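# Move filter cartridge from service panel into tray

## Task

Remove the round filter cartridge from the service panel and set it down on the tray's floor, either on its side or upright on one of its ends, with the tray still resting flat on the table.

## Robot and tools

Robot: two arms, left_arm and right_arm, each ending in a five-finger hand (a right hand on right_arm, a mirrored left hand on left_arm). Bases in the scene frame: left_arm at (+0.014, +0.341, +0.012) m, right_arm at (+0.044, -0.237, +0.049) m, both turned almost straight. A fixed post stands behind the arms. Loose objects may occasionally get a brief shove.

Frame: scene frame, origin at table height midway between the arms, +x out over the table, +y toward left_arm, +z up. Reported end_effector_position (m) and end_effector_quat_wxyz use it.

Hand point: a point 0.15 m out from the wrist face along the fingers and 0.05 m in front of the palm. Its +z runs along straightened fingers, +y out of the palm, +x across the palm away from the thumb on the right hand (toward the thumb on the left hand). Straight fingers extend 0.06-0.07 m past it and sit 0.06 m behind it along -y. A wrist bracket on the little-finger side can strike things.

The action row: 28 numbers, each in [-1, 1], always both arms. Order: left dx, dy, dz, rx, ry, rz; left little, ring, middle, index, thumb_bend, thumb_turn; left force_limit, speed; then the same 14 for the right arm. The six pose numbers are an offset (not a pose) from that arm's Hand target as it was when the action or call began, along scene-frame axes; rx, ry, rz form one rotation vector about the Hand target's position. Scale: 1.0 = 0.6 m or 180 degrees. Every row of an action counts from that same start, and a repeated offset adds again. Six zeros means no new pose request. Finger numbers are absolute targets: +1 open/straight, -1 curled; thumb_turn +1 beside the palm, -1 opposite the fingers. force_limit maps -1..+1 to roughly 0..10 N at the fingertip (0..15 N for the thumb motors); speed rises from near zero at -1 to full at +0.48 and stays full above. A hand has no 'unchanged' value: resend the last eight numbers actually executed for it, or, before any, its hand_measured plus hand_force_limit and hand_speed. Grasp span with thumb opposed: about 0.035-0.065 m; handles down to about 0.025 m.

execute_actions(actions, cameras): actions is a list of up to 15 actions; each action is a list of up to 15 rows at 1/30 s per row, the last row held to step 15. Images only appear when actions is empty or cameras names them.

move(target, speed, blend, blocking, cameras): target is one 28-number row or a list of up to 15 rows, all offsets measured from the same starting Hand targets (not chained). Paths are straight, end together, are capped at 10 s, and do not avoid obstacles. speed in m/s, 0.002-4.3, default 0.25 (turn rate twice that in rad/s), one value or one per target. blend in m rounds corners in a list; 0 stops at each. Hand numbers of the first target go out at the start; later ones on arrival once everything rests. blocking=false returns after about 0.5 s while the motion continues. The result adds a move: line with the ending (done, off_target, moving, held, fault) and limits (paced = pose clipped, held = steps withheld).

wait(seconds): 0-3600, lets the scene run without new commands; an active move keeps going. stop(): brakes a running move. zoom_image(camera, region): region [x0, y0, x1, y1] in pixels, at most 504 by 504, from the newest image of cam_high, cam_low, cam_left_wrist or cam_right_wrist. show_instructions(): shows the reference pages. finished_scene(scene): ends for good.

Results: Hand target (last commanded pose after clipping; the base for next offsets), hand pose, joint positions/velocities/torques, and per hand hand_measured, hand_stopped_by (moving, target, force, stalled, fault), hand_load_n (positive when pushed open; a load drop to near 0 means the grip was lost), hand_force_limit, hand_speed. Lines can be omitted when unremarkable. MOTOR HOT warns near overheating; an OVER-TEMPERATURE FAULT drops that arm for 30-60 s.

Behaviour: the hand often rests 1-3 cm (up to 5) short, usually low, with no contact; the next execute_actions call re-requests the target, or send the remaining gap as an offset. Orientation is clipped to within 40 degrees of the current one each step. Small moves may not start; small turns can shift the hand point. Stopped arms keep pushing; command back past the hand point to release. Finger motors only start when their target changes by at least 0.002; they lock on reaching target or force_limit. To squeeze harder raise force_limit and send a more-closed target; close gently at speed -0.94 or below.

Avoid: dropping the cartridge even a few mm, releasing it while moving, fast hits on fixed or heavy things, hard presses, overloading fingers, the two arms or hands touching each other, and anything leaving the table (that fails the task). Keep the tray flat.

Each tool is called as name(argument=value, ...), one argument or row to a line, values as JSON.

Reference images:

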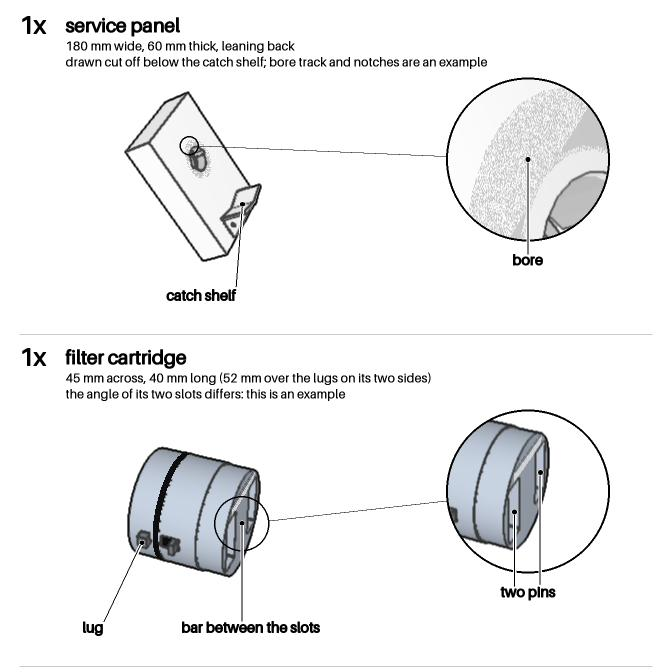

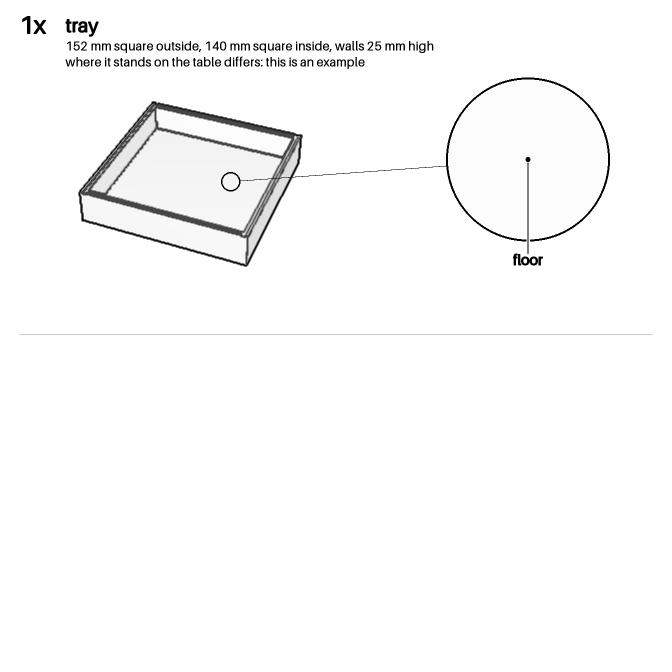

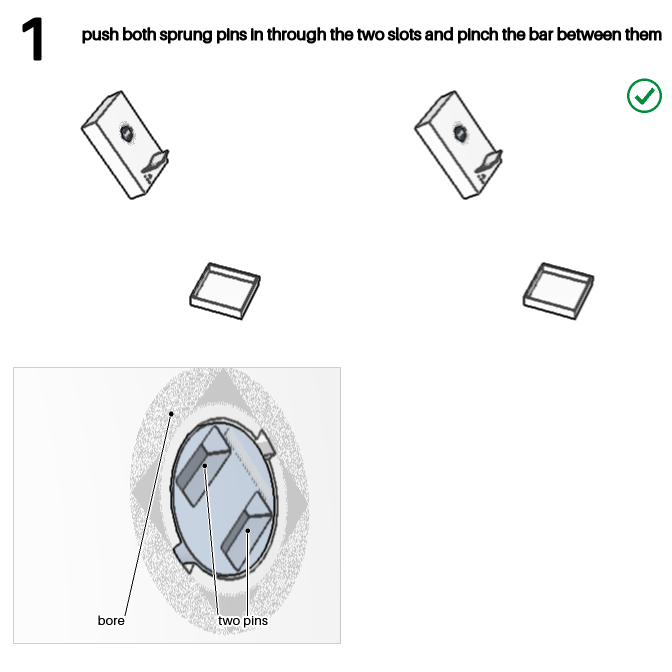

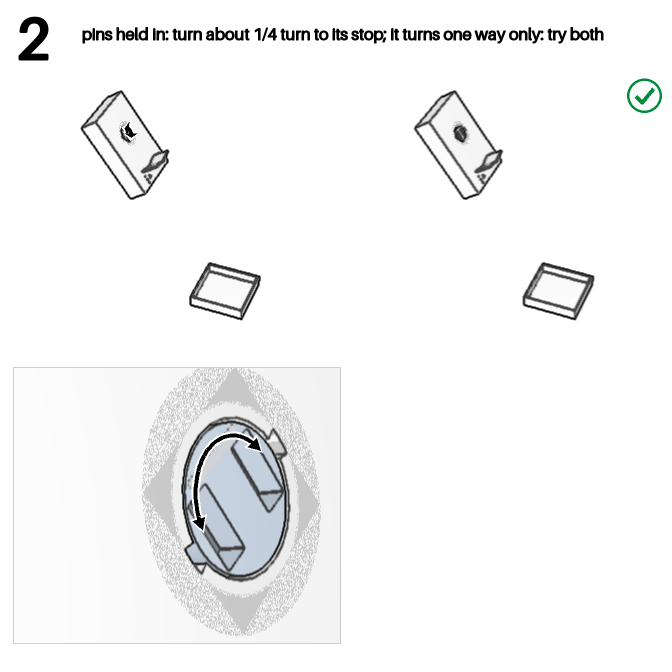

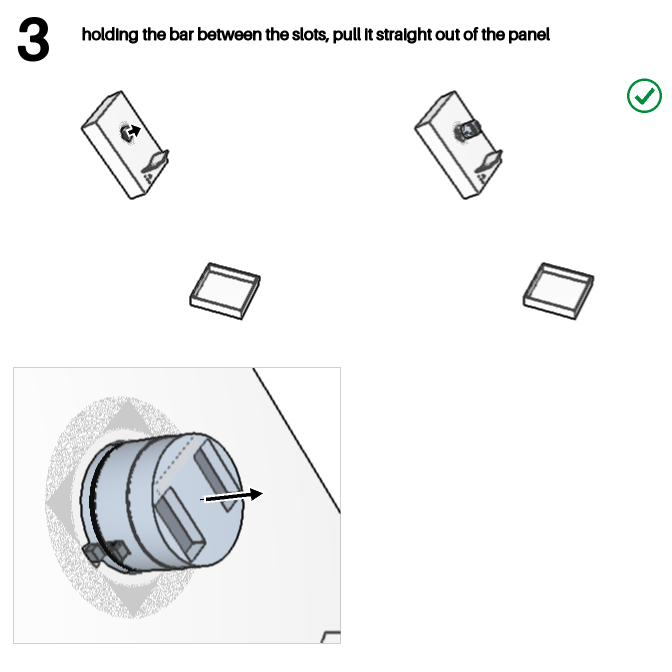

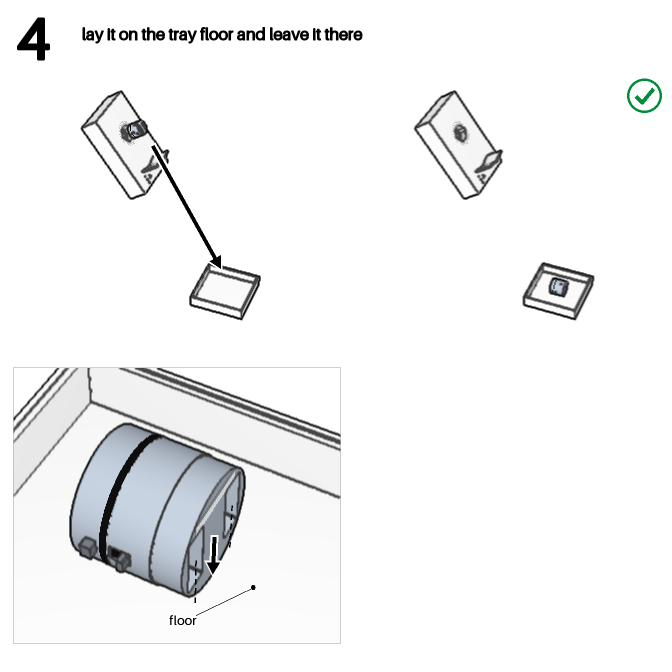

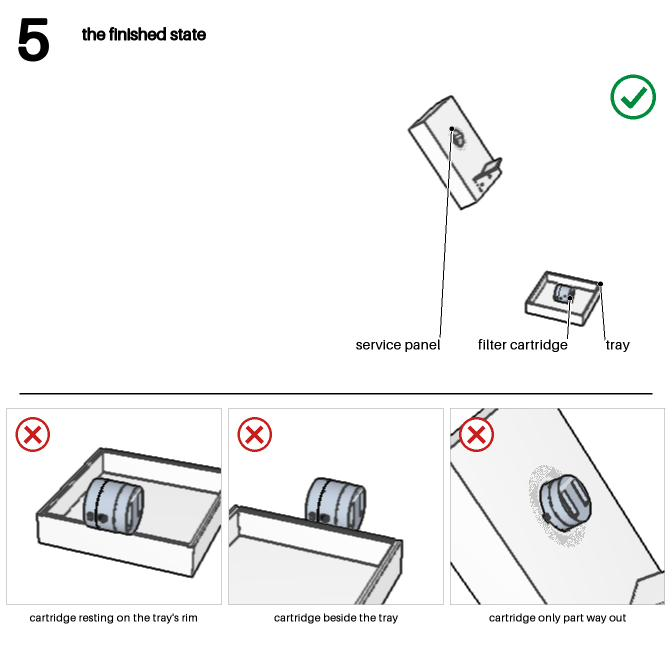

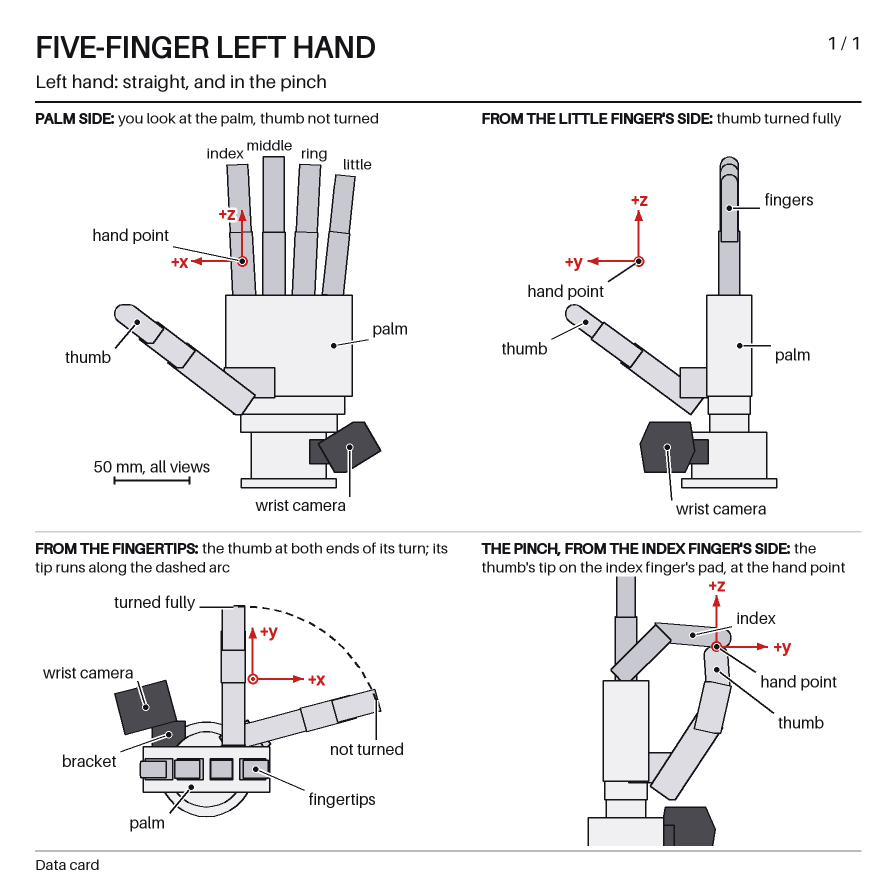

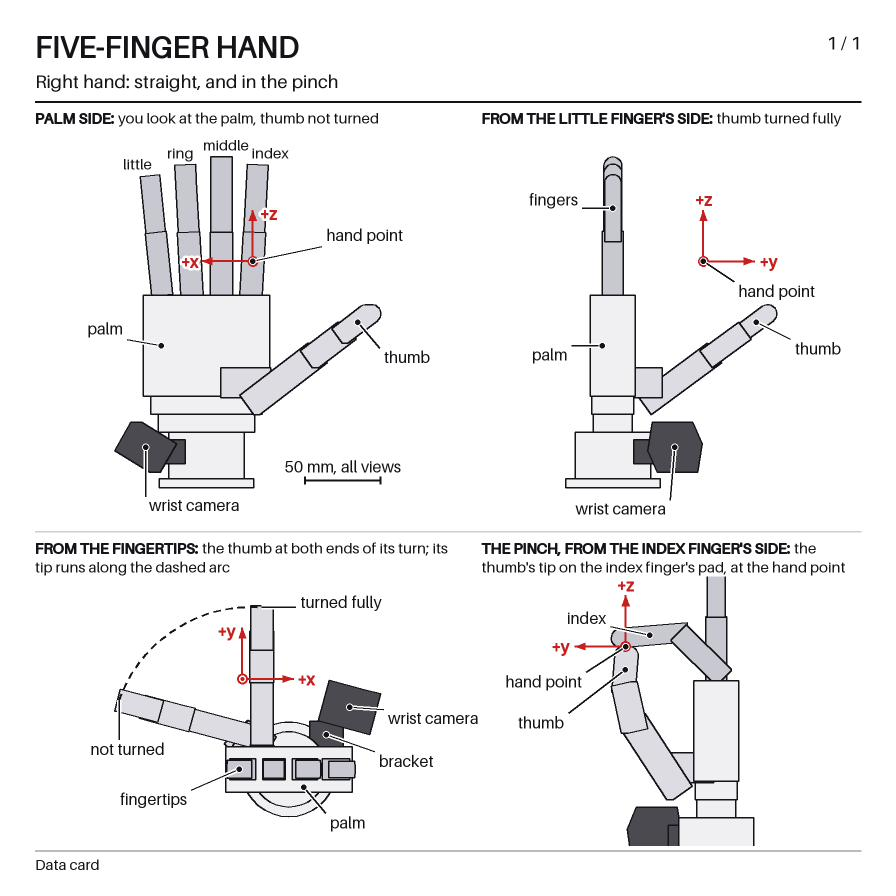

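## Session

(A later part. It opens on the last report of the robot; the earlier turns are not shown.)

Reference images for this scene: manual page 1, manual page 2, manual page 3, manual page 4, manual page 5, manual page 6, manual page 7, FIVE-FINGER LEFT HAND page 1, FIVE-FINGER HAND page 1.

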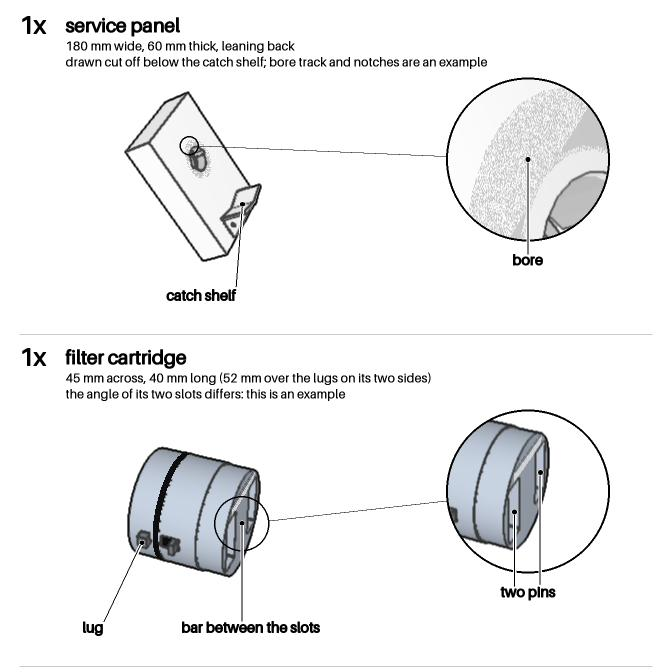

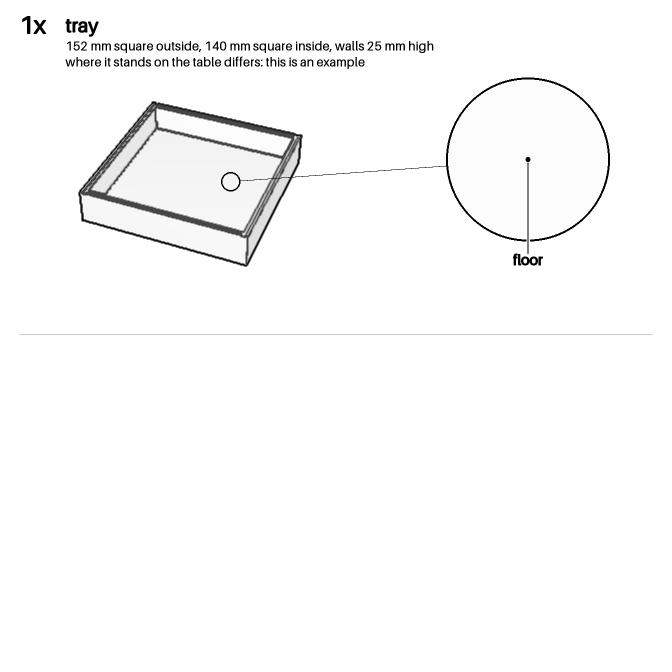

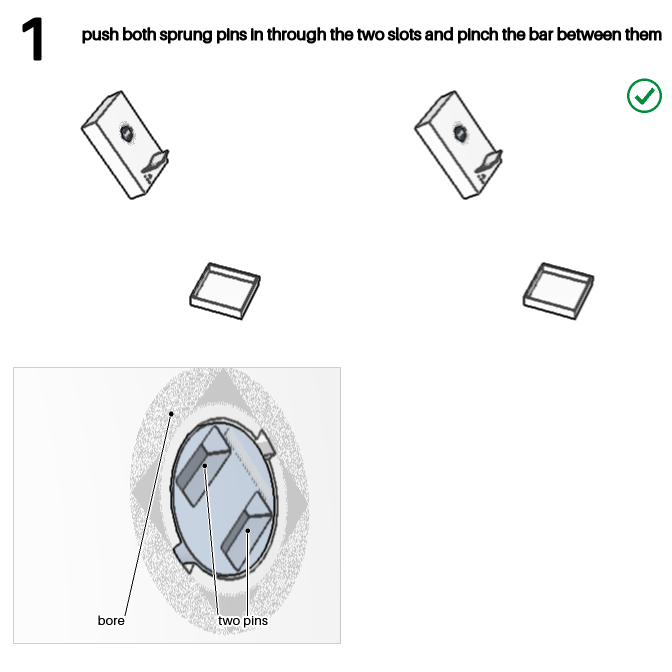

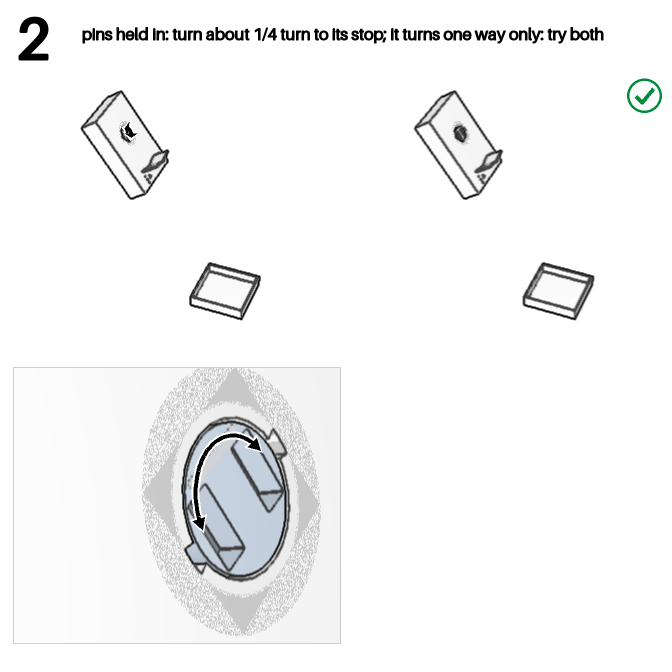

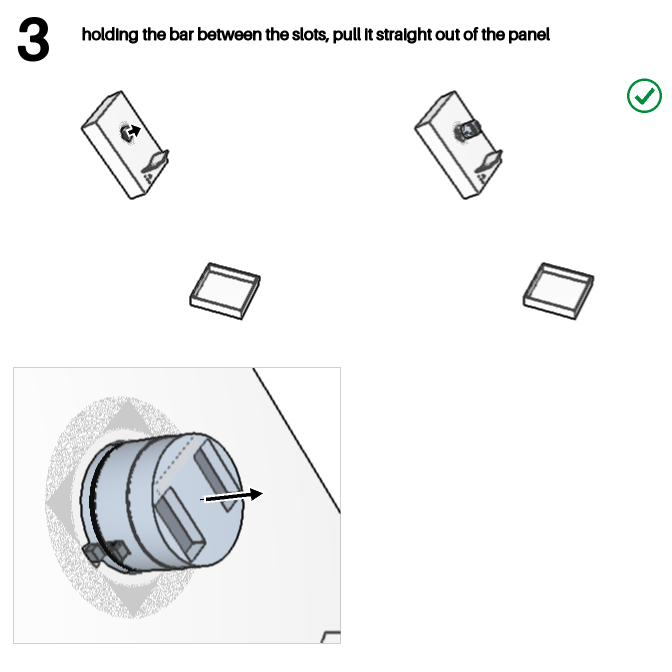

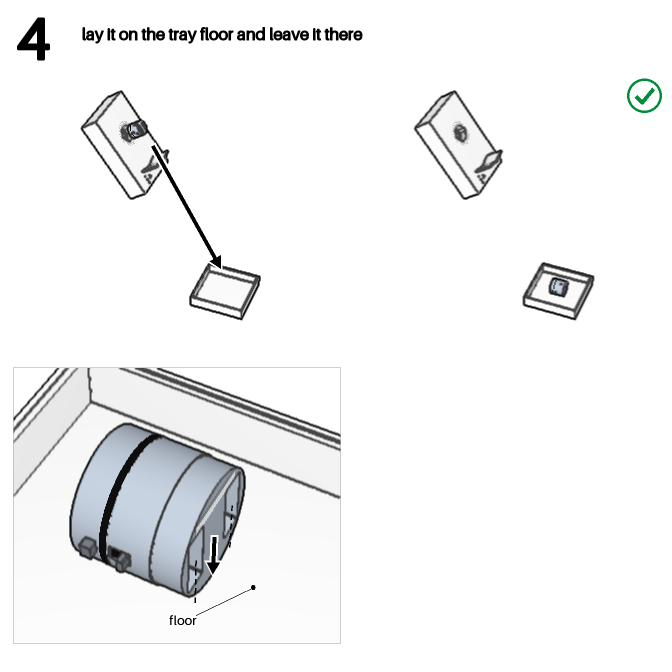

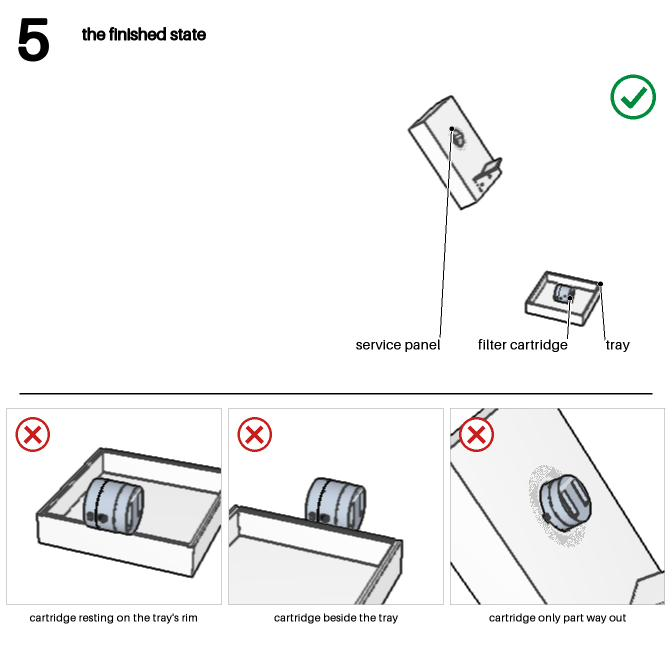

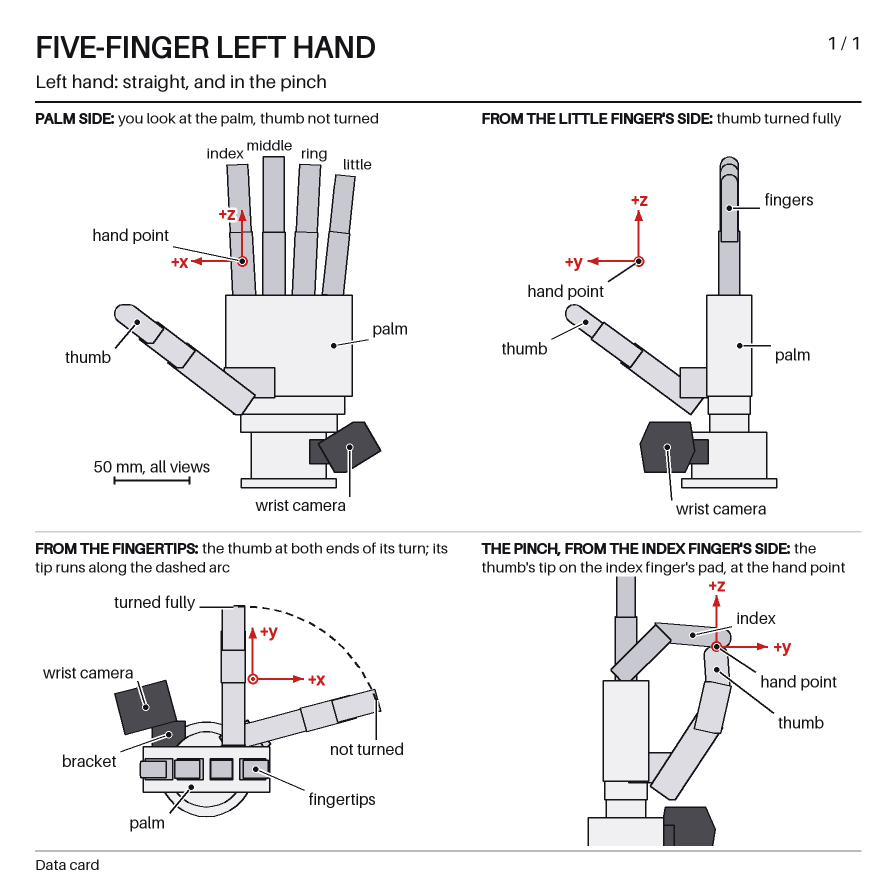

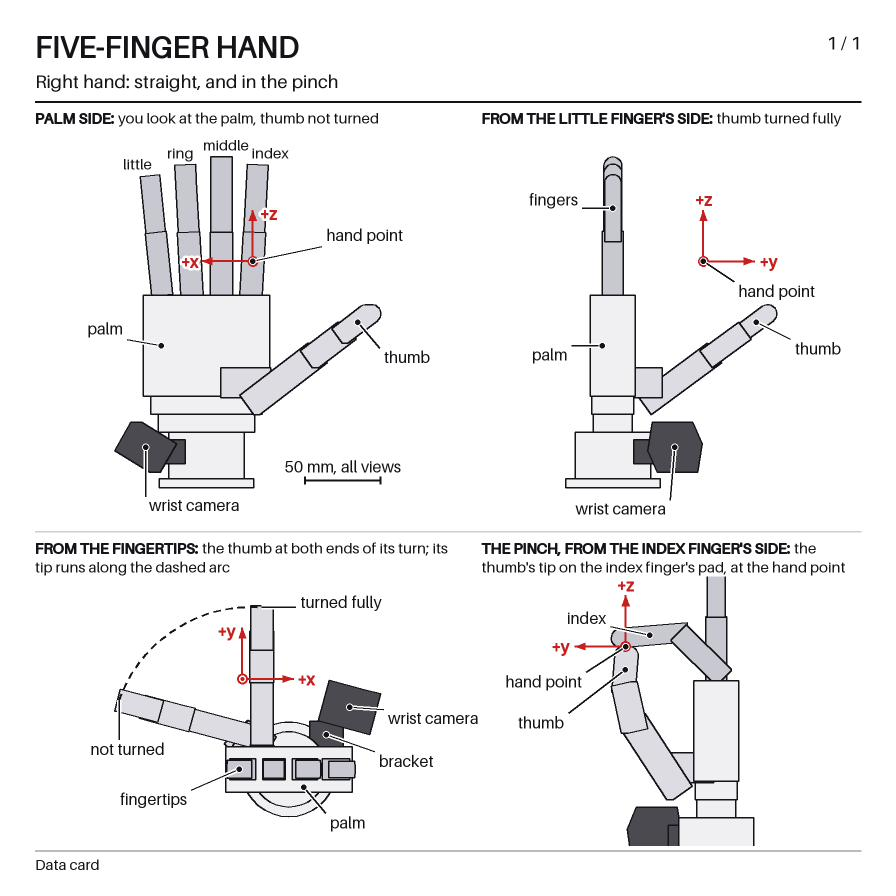

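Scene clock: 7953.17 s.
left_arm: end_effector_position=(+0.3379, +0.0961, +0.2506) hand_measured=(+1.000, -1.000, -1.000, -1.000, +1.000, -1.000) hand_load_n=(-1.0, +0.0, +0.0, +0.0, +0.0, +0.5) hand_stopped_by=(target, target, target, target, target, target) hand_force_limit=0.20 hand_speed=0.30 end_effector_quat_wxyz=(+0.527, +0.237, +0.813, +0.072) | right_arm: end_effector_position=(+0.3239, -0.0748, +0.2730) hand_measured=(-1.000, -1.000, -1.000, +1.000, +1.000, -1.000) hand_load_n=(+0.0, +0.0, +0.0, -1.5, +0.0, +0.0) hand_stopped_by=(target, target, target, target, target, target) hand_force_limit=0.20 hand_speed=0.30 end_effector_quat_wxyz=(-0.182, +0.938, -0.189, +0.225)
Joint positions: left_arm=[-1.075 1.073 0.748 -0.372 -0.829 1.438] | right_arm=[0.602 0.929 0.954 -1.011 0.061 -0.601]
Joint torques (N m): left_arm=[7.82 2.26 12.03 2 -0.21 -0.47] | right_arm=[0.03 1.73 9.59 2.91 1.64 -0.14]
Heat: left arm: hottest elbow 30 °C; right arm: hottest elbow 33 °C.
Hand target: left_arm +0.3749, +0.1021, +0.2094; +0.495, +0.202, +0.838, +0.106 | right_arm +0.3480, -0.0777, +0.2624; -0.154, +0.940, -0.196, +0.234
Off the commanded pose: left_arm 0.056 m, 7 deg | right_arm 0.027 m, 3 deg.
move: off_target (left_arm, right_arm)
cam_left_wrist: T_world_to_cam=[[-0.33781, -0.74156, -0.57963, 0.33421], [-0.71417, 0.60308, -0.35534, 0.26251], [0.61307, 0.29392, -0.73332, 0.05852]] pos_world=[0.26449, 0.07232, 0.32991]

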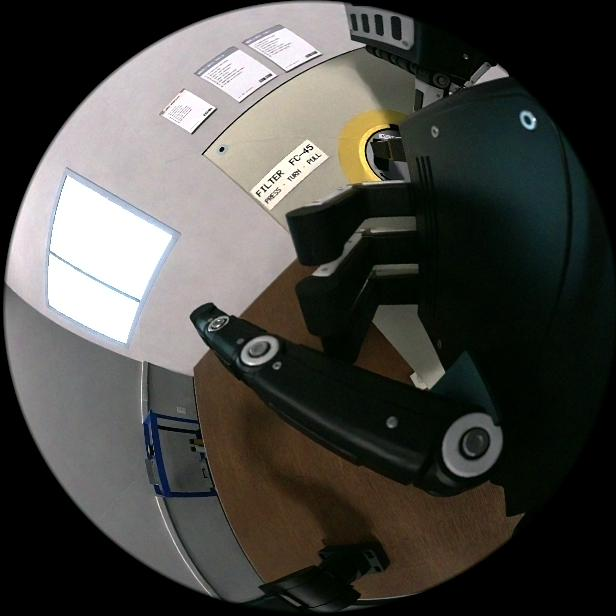

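move(
  target=[
    [0.034,0.0152,0.0483,0.091,0,-0.0638,1,-1,-1,-1,1,-1,0.2,0.3,-0.025,0.0152,-0.0358,0.091,0,-0.0638,-1,-1,-1,1,1,-1,0.2,0.3],
    [0.0603,0.0127,0.0858,0.1592,0,-0.1116,1,-1,-1,-1,1,-1,0.2,0.3,-0.041,0.0359,-0.0586,0.1592,0,-0.1116,-1,-1,-1,1,1,-1,0.2,0.3],
  ],
  speed=0.06,
  cameras=["cam_left_wrist"],
)

zoom_image(
  camera="cam_left_wrist",
  region=[340, 110, 410, 180],
)

Scene clock: 7979.23 s.
left_arm: end_effector_position=(+0.3636, +0.1001, +0.2904) hand_measured=(+1.000, -1.000, -1.000, -1.000, +1.000, -1.000) hand_load_n=(-3.5, +0.0, +0.0, +0.0, +0.0, +0.0) hand_stopped_by=(target, target, target, target, target, target) hand_force_limit=0.20 hand_speed=0.30 end_effector_quat_wxyz=(+0.488, +0.449, +0.729, +0.170) | right_arm: end_effector_position=(+0.3041, -0.0589, +0.2465) hand_measured=(-1.000, -1.000, -1.000, +1.000, +1.000, -1.000) hand_load_n=(+0.0, +0.0, +0.0, -9.0, +0.0, +0.0) hand_stopped_by=(target, target, target, target, target, target) hand_force_limit=0.20 hand_speed=0.30 end_effector_quat_wxyz=(-0.344, +0.835, -0.381, +0.198)
Joint positions: left_arm=[-0.998 1.005 0.748 -0.395 -0.697 2.002] | right_arm=[0.493 0.726 0.712 -0.746 -0.1 -0.19]
Joint torques (N m): left_arm=[9.05 2.08 12.77 1.91 0 0.67] | right_arm=[-0.03 2.78 6.8 5.23 0.7 0.35]
Heat: left arm: hottest elbow 32 °C; right arm: hottest elbow 33 °C.
Hand target: left_arm +0.4111, +0.1097, +0.2610; +0.441, +0.459, +0.739, +0.222 | right_arm +0.3233, -0.0561, +0.2272; -0.338, +0.825, -0.407, +0.202
Off the commanded pose: left_arm 0.057 m, 8 deg | right_arm 0.027 m, 3 deg.
joint sent to its limit (left arm) — joint 6 (wrist roll), upper limit. The joint targets are off in position, not in orientation.
move: off_target (left_arm, right_arm)
cam_left_wrist: T_world_to_cam=[[-0.4601, -0.32963, -0.82441, 0.44339], [-0.49587, 0.86562, -0.06937, 0.1039], [0.73649, 0.37688, -0.56173, -0.03224]] pos_world=[0.27927, 0.06837, 0.35463]

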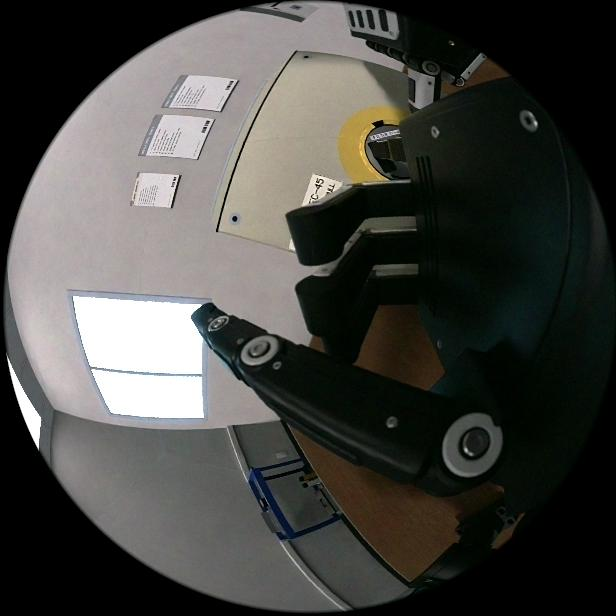

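Scaled by 7.200 from the camera's image (finer frame: 880x880).

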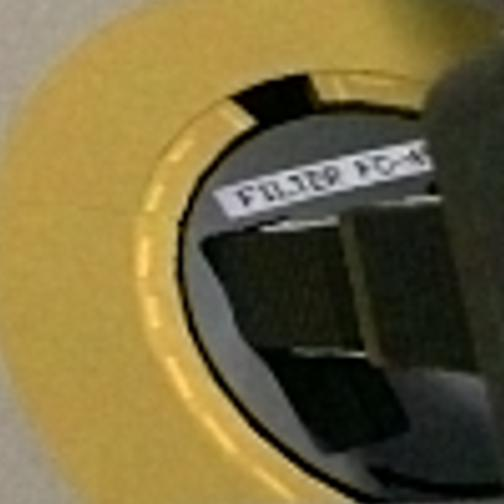

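zoom_image(
  camera="cam_left_wrist",
  region=[370, 152, 400, 182],
)

Scaled by 16.800 from the camera's image (finer frame: 880x880).

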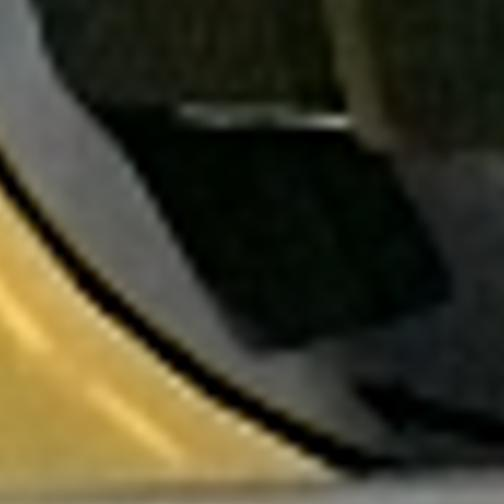

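move(
  target=[
    [-0.0835,-0.0095,0.0017,-0.0682,0,0.0478,1,-1,-1,-1,1,-1,0.2,0.3,0.016,-0.0207,0.0228,-0.0682,0,0.0478,-1,-1,-1,1,1,-1,0.2,0.3],
    [-0.185,-0.0078,0.115,-0.0682,0,0.0478,1,-1,-1,-1,1,-1,0.2,0.3,0.016,-0.0207,0.0228,-0.0682,0,0.0478,-1,-1,-1,1,1,-1,0.2,0.3],
  ],
  speed=0.08,
  cameras=["cam_left_wrist","cam_high"],
)

Scene clock: 8015.57 s.
left_arm: end_effector_position=(+0.3002, +0.1176, +0.3135) hand_measured=(+1.000, -1.000, -1.000, -1.000, +1.000, -1.000) hand_load_n=(+0.0, +0.0, +0.0, +0.0, +0.0, +0.0) hand_stopped_by=(target, target, target, target, target, target) hand_force_limit=0.20 hand_speed=0.30 end_effector_quat_wxyz=(+0.460, +0.357, +0.792, +0.185) | right_arm: end_effector_position=(+0.3111, -0.0668, +0.2541) hand_measured=(-1.000, -1.000, -1.000, +1.000, +1.000, -1.000) hand_load_n=(+0.0, +0.0, +0.0, -5.0, +0.0, +0.5) hand_stopped_by=(target, target, target, target, target, target) hand_force_limit=0.20 hand_speed=0.30 end_effector_quat_wxyz=(-0.289, +0.881, -0.311, +0.211)
Joint positions: left_arm=[-1.177 1.012 0.893 -0.865 -0.914 1.506] | right_arm=[0.52 0.798 0.799 -0.841 -0.062 -0.361]
Joint torques (N m): left_arm=[0.15 -5.36 14.57 0.51 -0.95 0.01] | right_arm=[0.21 3.84 9.63 3.18 1.44 -0.08]
Heat: left arm: hottest elbow 33 °C; right arm: hottest elbow 32 °C.
Hand target: left_arm +0.3000, +0.1050, +0.3299; +0.469, +0.353, +0.790, +0.174 | right_arm +0.3329, -0.0685, +0.2409; -0.262, +0.884, -0.320, +0.218
Off the commanded pose: left_arm 0.021 m, 2 deg | right_arm 0.026 m, 3 deg.
move: off_target (left_arm, right_arm)
cam_left_wrist: T_world_to_cam=[[-0.41864, -0.47628, -0.77324, 0.4277], [-0.67406, 0.73355, -0.08688, 0.13337], [0.60858, 0.48484, -0.62814, 0.06729]] pos_world=[0.228, 0.07325, 0.38457]
Images, in order (width x height): cam_high 896x504, cam_left_wrist 616x616.

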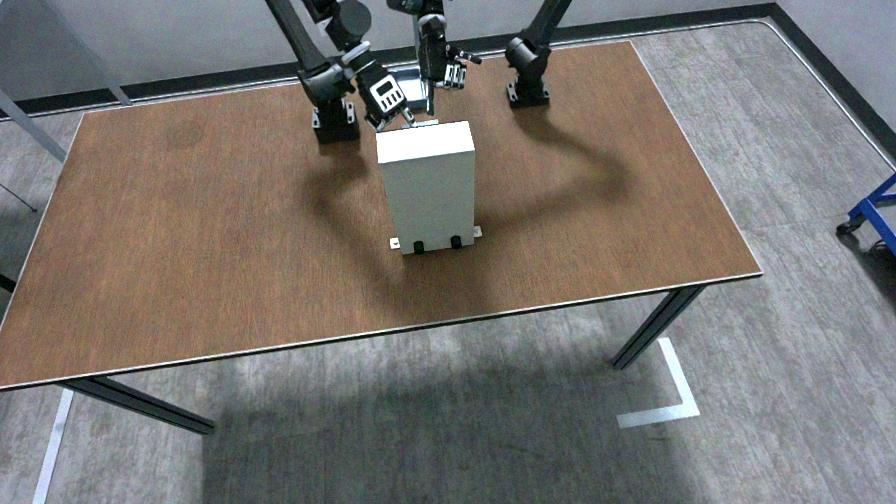

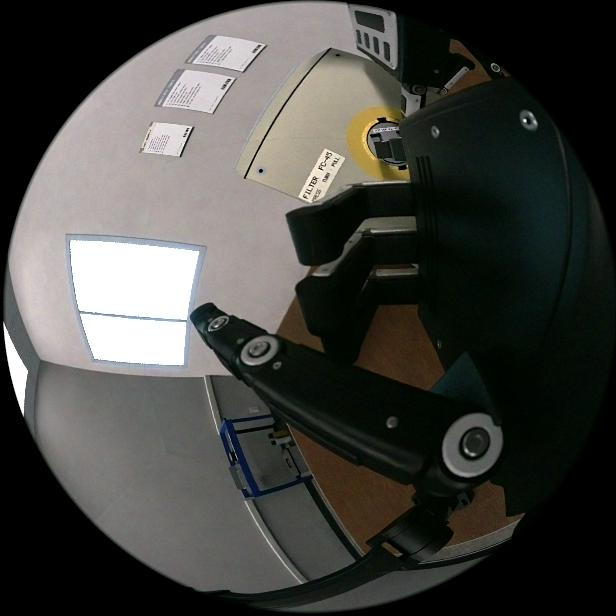

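move(
  target=[
    [-0.025,0.0583,0.05,-0.317,0.0175,0.207,1,-1,-1,-1,1,-1,0.2,0.3,0,0,0,0,0,0,-1,-1,-1,1,1,-1,0.2,0.3],
    [-0.0672,0.108,0.0103,-0.6343,0.0351,0.4138,1,-1,-1,-1,1,-1,0.2,0.3,0,0,0,0,0,0,-1,-1,-1,1,1,-1,0.2,0.3],
  ],
  speed=0.25,
  blend=0.02,
)

Scene clock: 8030.33 s.
left_arm: end_effector_position=(+0.2608, +0.1629, +0.3431) hand_measured=(+1.000, -1.000, -1.000, -1.000, +1.000, -1.000) hand_load_n=(+0.0, +0.0, +0.0, +0.0, +0.0, +0.0) hand_stopped_by=(target, target, target, target, target, target) hand_force_limit=0.20 hand_speed=0.30 end_effector_quat_wxyz=(-0.326, +0.620, -0.629, +0.336) | right_arm: end_effector_position=(+0.3111, -0.0668, +0.2541) hand_measured=(-1.000, -1.000, -1.000, +1.000, +1.000, -1.000) hand_load_n=(+0.0, +0.0, +0.0, -5.0, +0.0, +0.0) hand_stopped_by=(target, target, target, target, target, target) hand_force_limit=0.20 hand_speed=0.30 end_effector_quat_wxyz=(-0.289, +0.881, -0.311, +0.211)
Joint positions: left_arm=[-0.837 0.69 1.006 -1.113 -0.667 -0.573] | right_arm=[0.52 0.798 0.799 -0.841 -0.062 -0.361]
Joint torques (N m): left_arm=[2.49 -2.37 9.43 0.8 -0.41 0.01] | right_arm=[0.44 3.9 9.61 3.12 1.45 -0.09]
Heat: left arm: hottest elbow 34 °C; right arm: hottest elbow 33 °C.
Hand target: left_arm +0.2598, +0.1698, +0.3361; -0.326, +0.627, -0.627, +0.327 | right_arm +0.3329, -0.0685, +0.2409; -0.262, +0.884, -0.320, +0.218
Off the commanded pose: left_arm 0.010 m, 1 deg | right_arm 0.026 m, 3 deg.
move: done

move(
  target=[
    [0,0,0,0,0,0,1,1,1,1,1,-1,0.2,0.3,0,0,0,0,0,0,-1,-1,-1,1,1,-1,0.2,0.3],
    [0,0,0,-0.399,-0.2309,0.1876,1,1,1,1,1,-1,0.2,0.3,0,0,0,0,0,0,-1,-1,-1,1,1,-1,0.2,0.3],
    [0,0,0,-0.399,-0.2309,0.1876,1,1,1,1,-0.85,-1,0.2,0.3,0,0,0,0,0,0,-1,-1,-1,1,1,-1,0.2,0.3],
  ],
  speed=0.22,
)

move(
  target=[0.228,-0.1797,0.0105,0,0,0,1,1,1,1,-0.85,-1,0.2,0.3,0,0,0,0,0,0,-1,-1,-1,1,1,-1,0.2,0.3],
  speed=0.12,
  cameras=["cam_left_wrist"],
)

zoom_image(
  camera="cam_left_wrist",
  region=[85, 225, 205, 345],
)

Scene clock: 8043.60 s.
left_arm: end_effector_position=(+0.2619, +0.1744, +0.3431) hand_measured=(+1.000, +1.000, +1.000, +1.000, -0.850, -1.000) hand_load_n=(+0.0, +0.0, +0.0, +0.0, +0.0, -0.5) hand_stopped_by=(target, target, target, target, target, target) hand_force_limit=0.20 hand_speed=0.30 end_effector_quat_wxyz=(-0.162, +0.707, +0.020, +0.689) | right_arm: end_effector_position=(+0.3111, -0.0668, +0.2541) hand_measured=(-1.000, -1.000, -1.000, +1.000, +1.000, -1.000) hand_load_n=(+0.0, +0.0, +0.0, -5.0, +0.0, +0.0) hand_stopped_by=(target, target, target, target, target, target) hand_force_limit=0.20 hand_speed=0.30 end_effector_quat_wxyz=(-0.289, +0.881, -0.311, +0.211)
Joint positions: left_arm=[-1.257 0.425 0.327 0.122 -1.547 -1.345] | right_arm=[0.52 0.798 0.799 -0.841 -0.062 -0.361]
Joint torques (N m): left_arm=[0.21 1.32 9.52 1.76 -0.21 0.07] | right_arm=[0.38 4.01 9.58 3.12 1.43 -0.08]
Heat: left arm: hottest elbow 32 °C; right arm: hottest elbow 34 °C.
Hand target: left_arm +0.2597, +0.1697, +0.3360; -0.169, +0.689, +0.012, +0.705 | right_arm +0.3329, -0.0685, +0.2409; -0.262, +0.884, -0.320, +0.218
Off the commanded pose: left_arm 0.009 m, 3 deg | right_arm 0.026 m, 3 deg.
joint sent to its limit (left arm) — joint 5 (wrist yaw), lower limit. The joint targets are off in orientation, not in position.
move: off_target (left_arm); target 3's new numbers were sent with left_arm's hand 0.009 m and 3 deg from that target

Scene clock: 8045.93 s.
left_arm: end_effector_position=(+0.3855, +0.0659, +0.3250) hand_measured=(+1.000, +1.000, +1.000, +1.000, -0.850, -1.000) hand_load_n=(+0.0, +0.0, +0.0, +0.0, +0.0, +0.0) hand_stopped_by=(target, target, target, target, target, target) hand_force_limit=0.20 hand_speed=0.30 end_effector_quat_wxyz=(-0.173, +0.694, -0.003, +0.698) | right_arm: end_effector_position=(+0.3111, -0.0668, +0.2541) hand_measured=(-1.000, -1.000, -1.000, +1.000, +1.000, -1.000) hand_load_n=(+0.0, +0.0, +0.0, -5.0, +0.0, +0.0) hand_stopped_by=(target, target, target, target, target, target) hand_force_limit=0.20 hand_speed=0.30 end_effector_quat_wxyz=(-0.289, +0.881, -0.311, +0.211)
Joint positions: left_arm=[-0.957 1.124 0.516 0.714 -1.225 -1.223] | right_arm=[0.52 0.798 0.799 -0.841 -0.062 -0.361]
Joint torques (N m): left_arm=[2.55 -4.66 12.63 2.07 0.13 0.09] | right_arm=[0.44 3.84 9.62 3.17 1.43 -0.08]
Heat: left arm: hottest elbow 32 °C; right arm: hottest elbow 34 °C.
Hand target: left_arm +0.3965, +0.0619, +0.3424; -0.169, +0.689, +0.012, +0.705 | right_arm +0.3329, -0.0685, +0.2409; -0.262, +0.884, -0.320, +0.218
Off the commanded pose: left_arm 0.021 m, 2 deg | right_arm 0.026 m, 3 deg.
move: off_target (left_arm)
cam_left_wrist: T_world_to_cam=[[-0.17642, 0.8606, 0.47774, -0.14036], [-0.48392, -0.49848, 0.71926, -0.02431], [0.85714, -0.1043, 0.50441, -0.37731]] pos_world=[0.28688, 0.06932, 0.27486]

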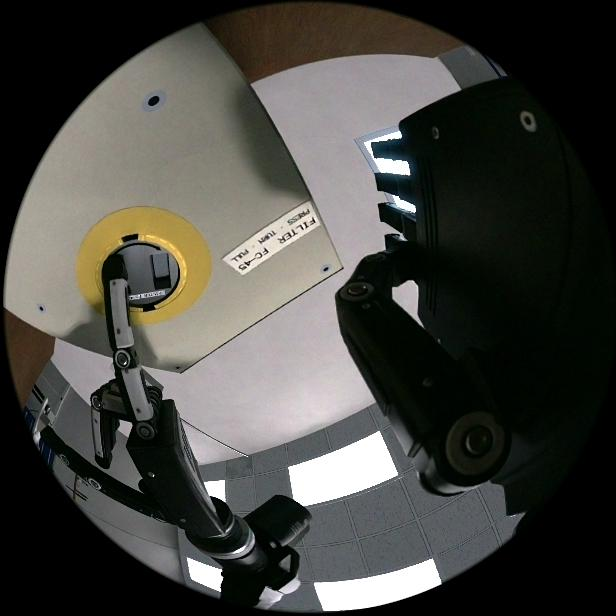

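Scaled by 4.200 from the camera's image (finer frame: 880x880).

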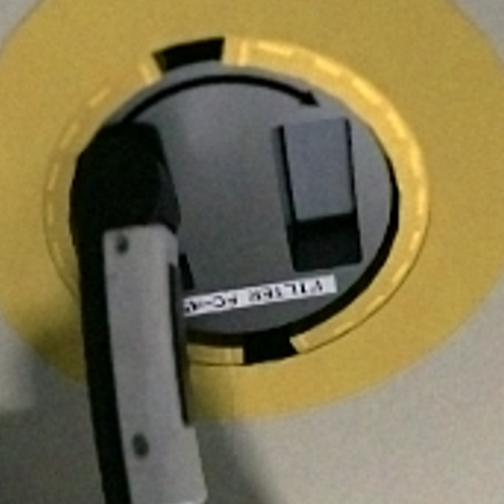

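move(
  target=[0,0,0,0,0,0,1,1,1,1,-0.85,-1,0.2,0.3,0.0161,-0.0308,0.023,0,0,0,-1,-1,-1,1,1,-1,0.2,0.3],
  speed=0.06,
  cameras=["cam_left_wrist"],
)

zoom_image(
  camera="cam_left_wrist",
  region=[95, 235, 165, 305],
)

Scene clock: 8052.20 s.
left_arm: end_effector_position=(+0.3855, +0.0659, +0.3250) hand_measured=(+1.000, +1.000, +1.000, +1.000, -0.850, -1.000) hand_load_n=(+0.0, +0.0, +0.0, +0.0, +0.0, +0.0) hand_stopped_by=(target, target, target, target, target, target) hand_force_limit=0.20 hand_speed=0.30 end_effector_quat_wxyz=(-0.174, +0.694, -0.004, +0.698) | right_arm: end_effector_position=(+0.3142, -0.0712, +0.2559) hand_measured=(-1.000, -1.000, -1.000, +1.000, +1.000, -1.000) hand_load_n=(+0.0, +0.0, +0.0, -0.5, +0.0, +0.0) hand_stopped_by=(target, target, target, target, target, target) hand_force_limit=0.20 hand_speed=0.30 end_effector_quat_wxyz=(-0.288, +0.888, -0.301, +0.193)
Joint positions: left_arm=[-0.957 1.124 0.516 0.714 -1.225 -1.222] | right_arm=[0.475 0.824 0.823 -0.871 -0.125 -0.41]
Joint torques (N m): left_arm=[2.26 -4.84 12.66 2.14 0.14 0.09] | right_arm=[-2.43 1.55 10.59 2.54 1.89 -0.19]
Heat: left arm: hottest elbow 32 °C; right arm: hottest elbow 34 °C.
Hand target: left_arm +0.3965, +0.0619, +0.3425; -0.169, +0.689, +0.012, +0.705 | right_arm +0.3426, -0.0870, +0.2546; -0.262, +0.884, -0.320, +0.218
Off the commanded pose: left_arm 0.021 m, 2 deg | right_arm 0.033 m, 5 deg.
move: off_target (right_arm)
cam_left_wrist: T_world_to_cam=[[-0.17642, 0.86023, 0.47841, -0.14052], [-0.48377, -0.49906, 0.71896, -0.02423], [0.85723, -0.1046, 0.5042, -0.37726]] pos_world=[0.28688, 0.06932, 0.27486]

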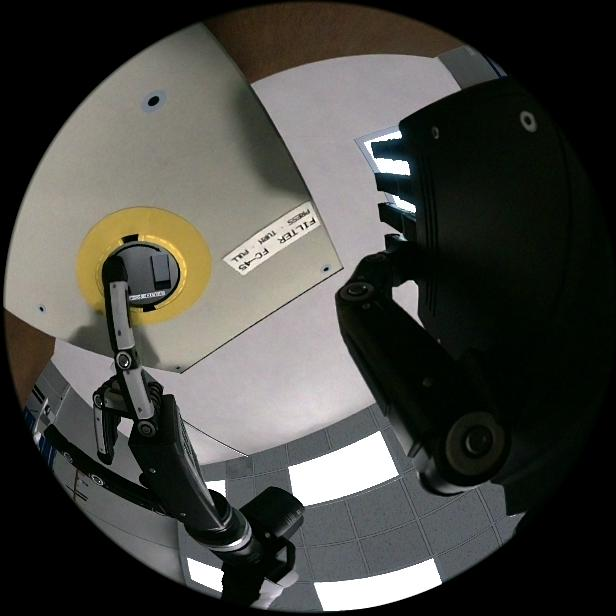

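Scaled by 7.200 from the camera's image (finer frame: 880x880).

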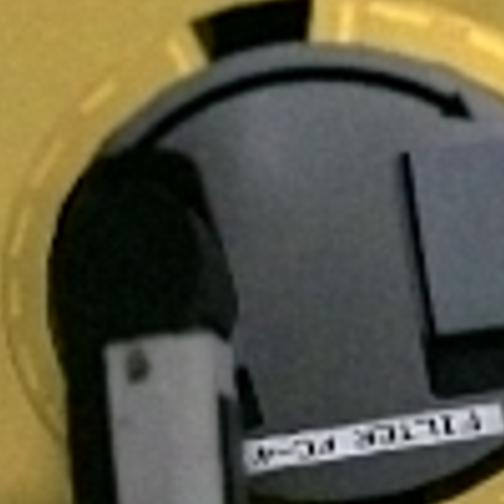

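zoom_image(
  camera="cam_left_wrist",
  region=[102, 250, 132, 280],
)

Scaled by 16.800 from the camera's image (finer frame: 880x880).

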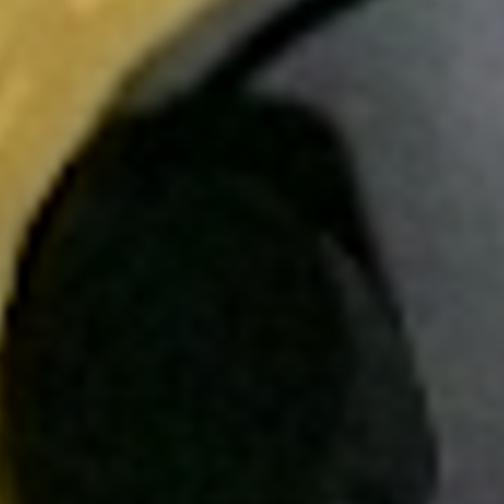

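move(
  target=[0,0,0,0,0,0,1,1,1,1,-0.85,-1,0.2,0.3,-0.0525,0.0065,0.0285,0,0,0.013,-1,-1,-1,1,1,-1,0.2,0.3],
  speed=0.06,
  cameras=["cam_left_wrist"],
)

zoom_image(
  camera="cam_left_wrist",
  region=[102, 250, 132, 280],
)

Scene clock: 8059.40 s.
left_arm: end_effector_position=(+0.3855, +0.0659, +0.3250) hand_measured=(+1.000, +1.000, +1.000, +1.000, -0.850, -1.000) hand_load_n=(+0.0, +0.0, +0.0, +0.0, +0.0, +0.0) hand_stopped_by=(target, target, target, target, target, target) hand_force_limit=0.20 hand_speed=0.30 end_effector_quat_wxyz=(-0.174, +0.694, -0.004, +0.698) | right_arm: end_effector_position=(+0.3073, -0.0784, +0.2633) hand_measured=(-1.000, -1.000, -1.000, +1.000, +1.000, -1.000) hand_load_n=(+0.0, +0.0, +0.0, +0.0, +0.0, +0.0) hand_stopped_by=(target, target, target, target, target, target) hand_force_limit=0.20 hand_speed=0.30 end_effector_quat_wxyz=(-0.273, +0.891, -0.300, +0.204)
Joint positions: left_arm=[-0.957 1.124 0.516 0.714 -1.225 -1.222] | right_arm=[0.493 0.8 0.836 -0.915 -0.079 -0.411]
Joint torques (N m): left_arm=[2.61 -5.01 12.64 2.07 0.15 0.1] | right_arm=[0.56 -2.14 10.26 1.09 0.58 -0.06]
Heat: left arm: hottest elbow 31 °C; right arm: hottest elbow 34 °C.
Hand target: left_arm +0.3965, +0.0619, +0.3425; -0.169, +0.689, +0.012, +0.705 | right_arm +0.3111, -0.0830, +0.2718; -0.267, +0.890, -0.302, +0.213
Off the commanded pose: left_arm 0.021 m, 2 deg | right_arm 0.010 m, 1 deg.
move: done
cam_left_wrist: T_world_to_cam=[[-0.17642, 0.86023, 0.47841, -0.14052], [-0.48377, -0.49906, 0.71896, -0.02423], [0.85723, -0.1046, 0.5042, -0.37726]] pos_world=[0.28688, 0.06932, 0.27486]

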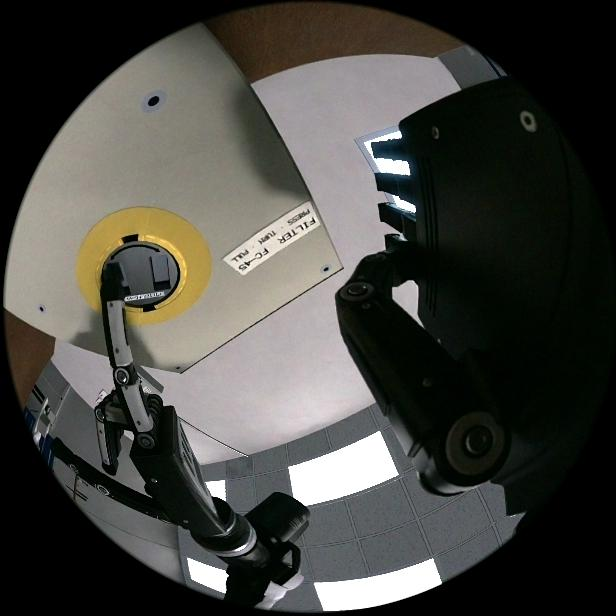

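Scaled by 16.800 from the camera's image (finer frame: 880x880).

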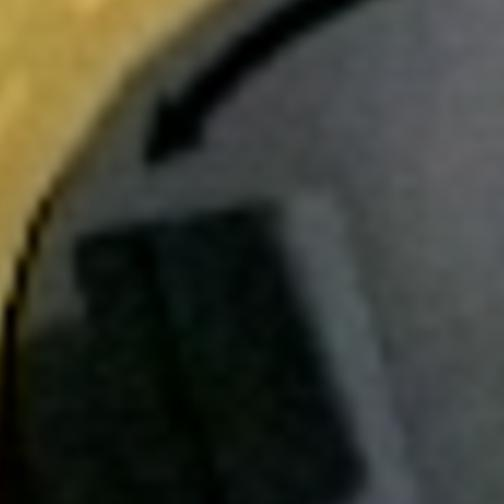

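zoom_image(
  camera="cam_left_wrist",
  region=[95, 235, 185, 325],
)

Scaled by 5.600 from the camera's image (finer frame: 880x880).

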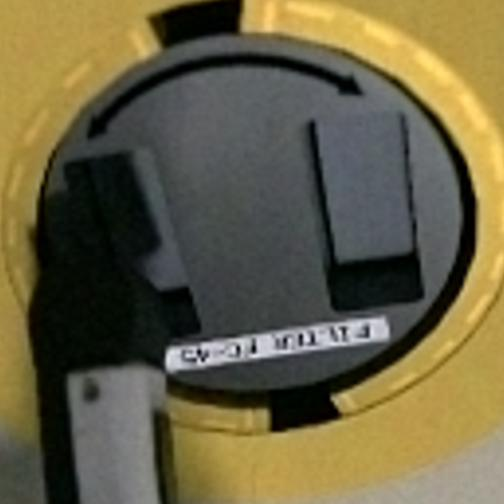

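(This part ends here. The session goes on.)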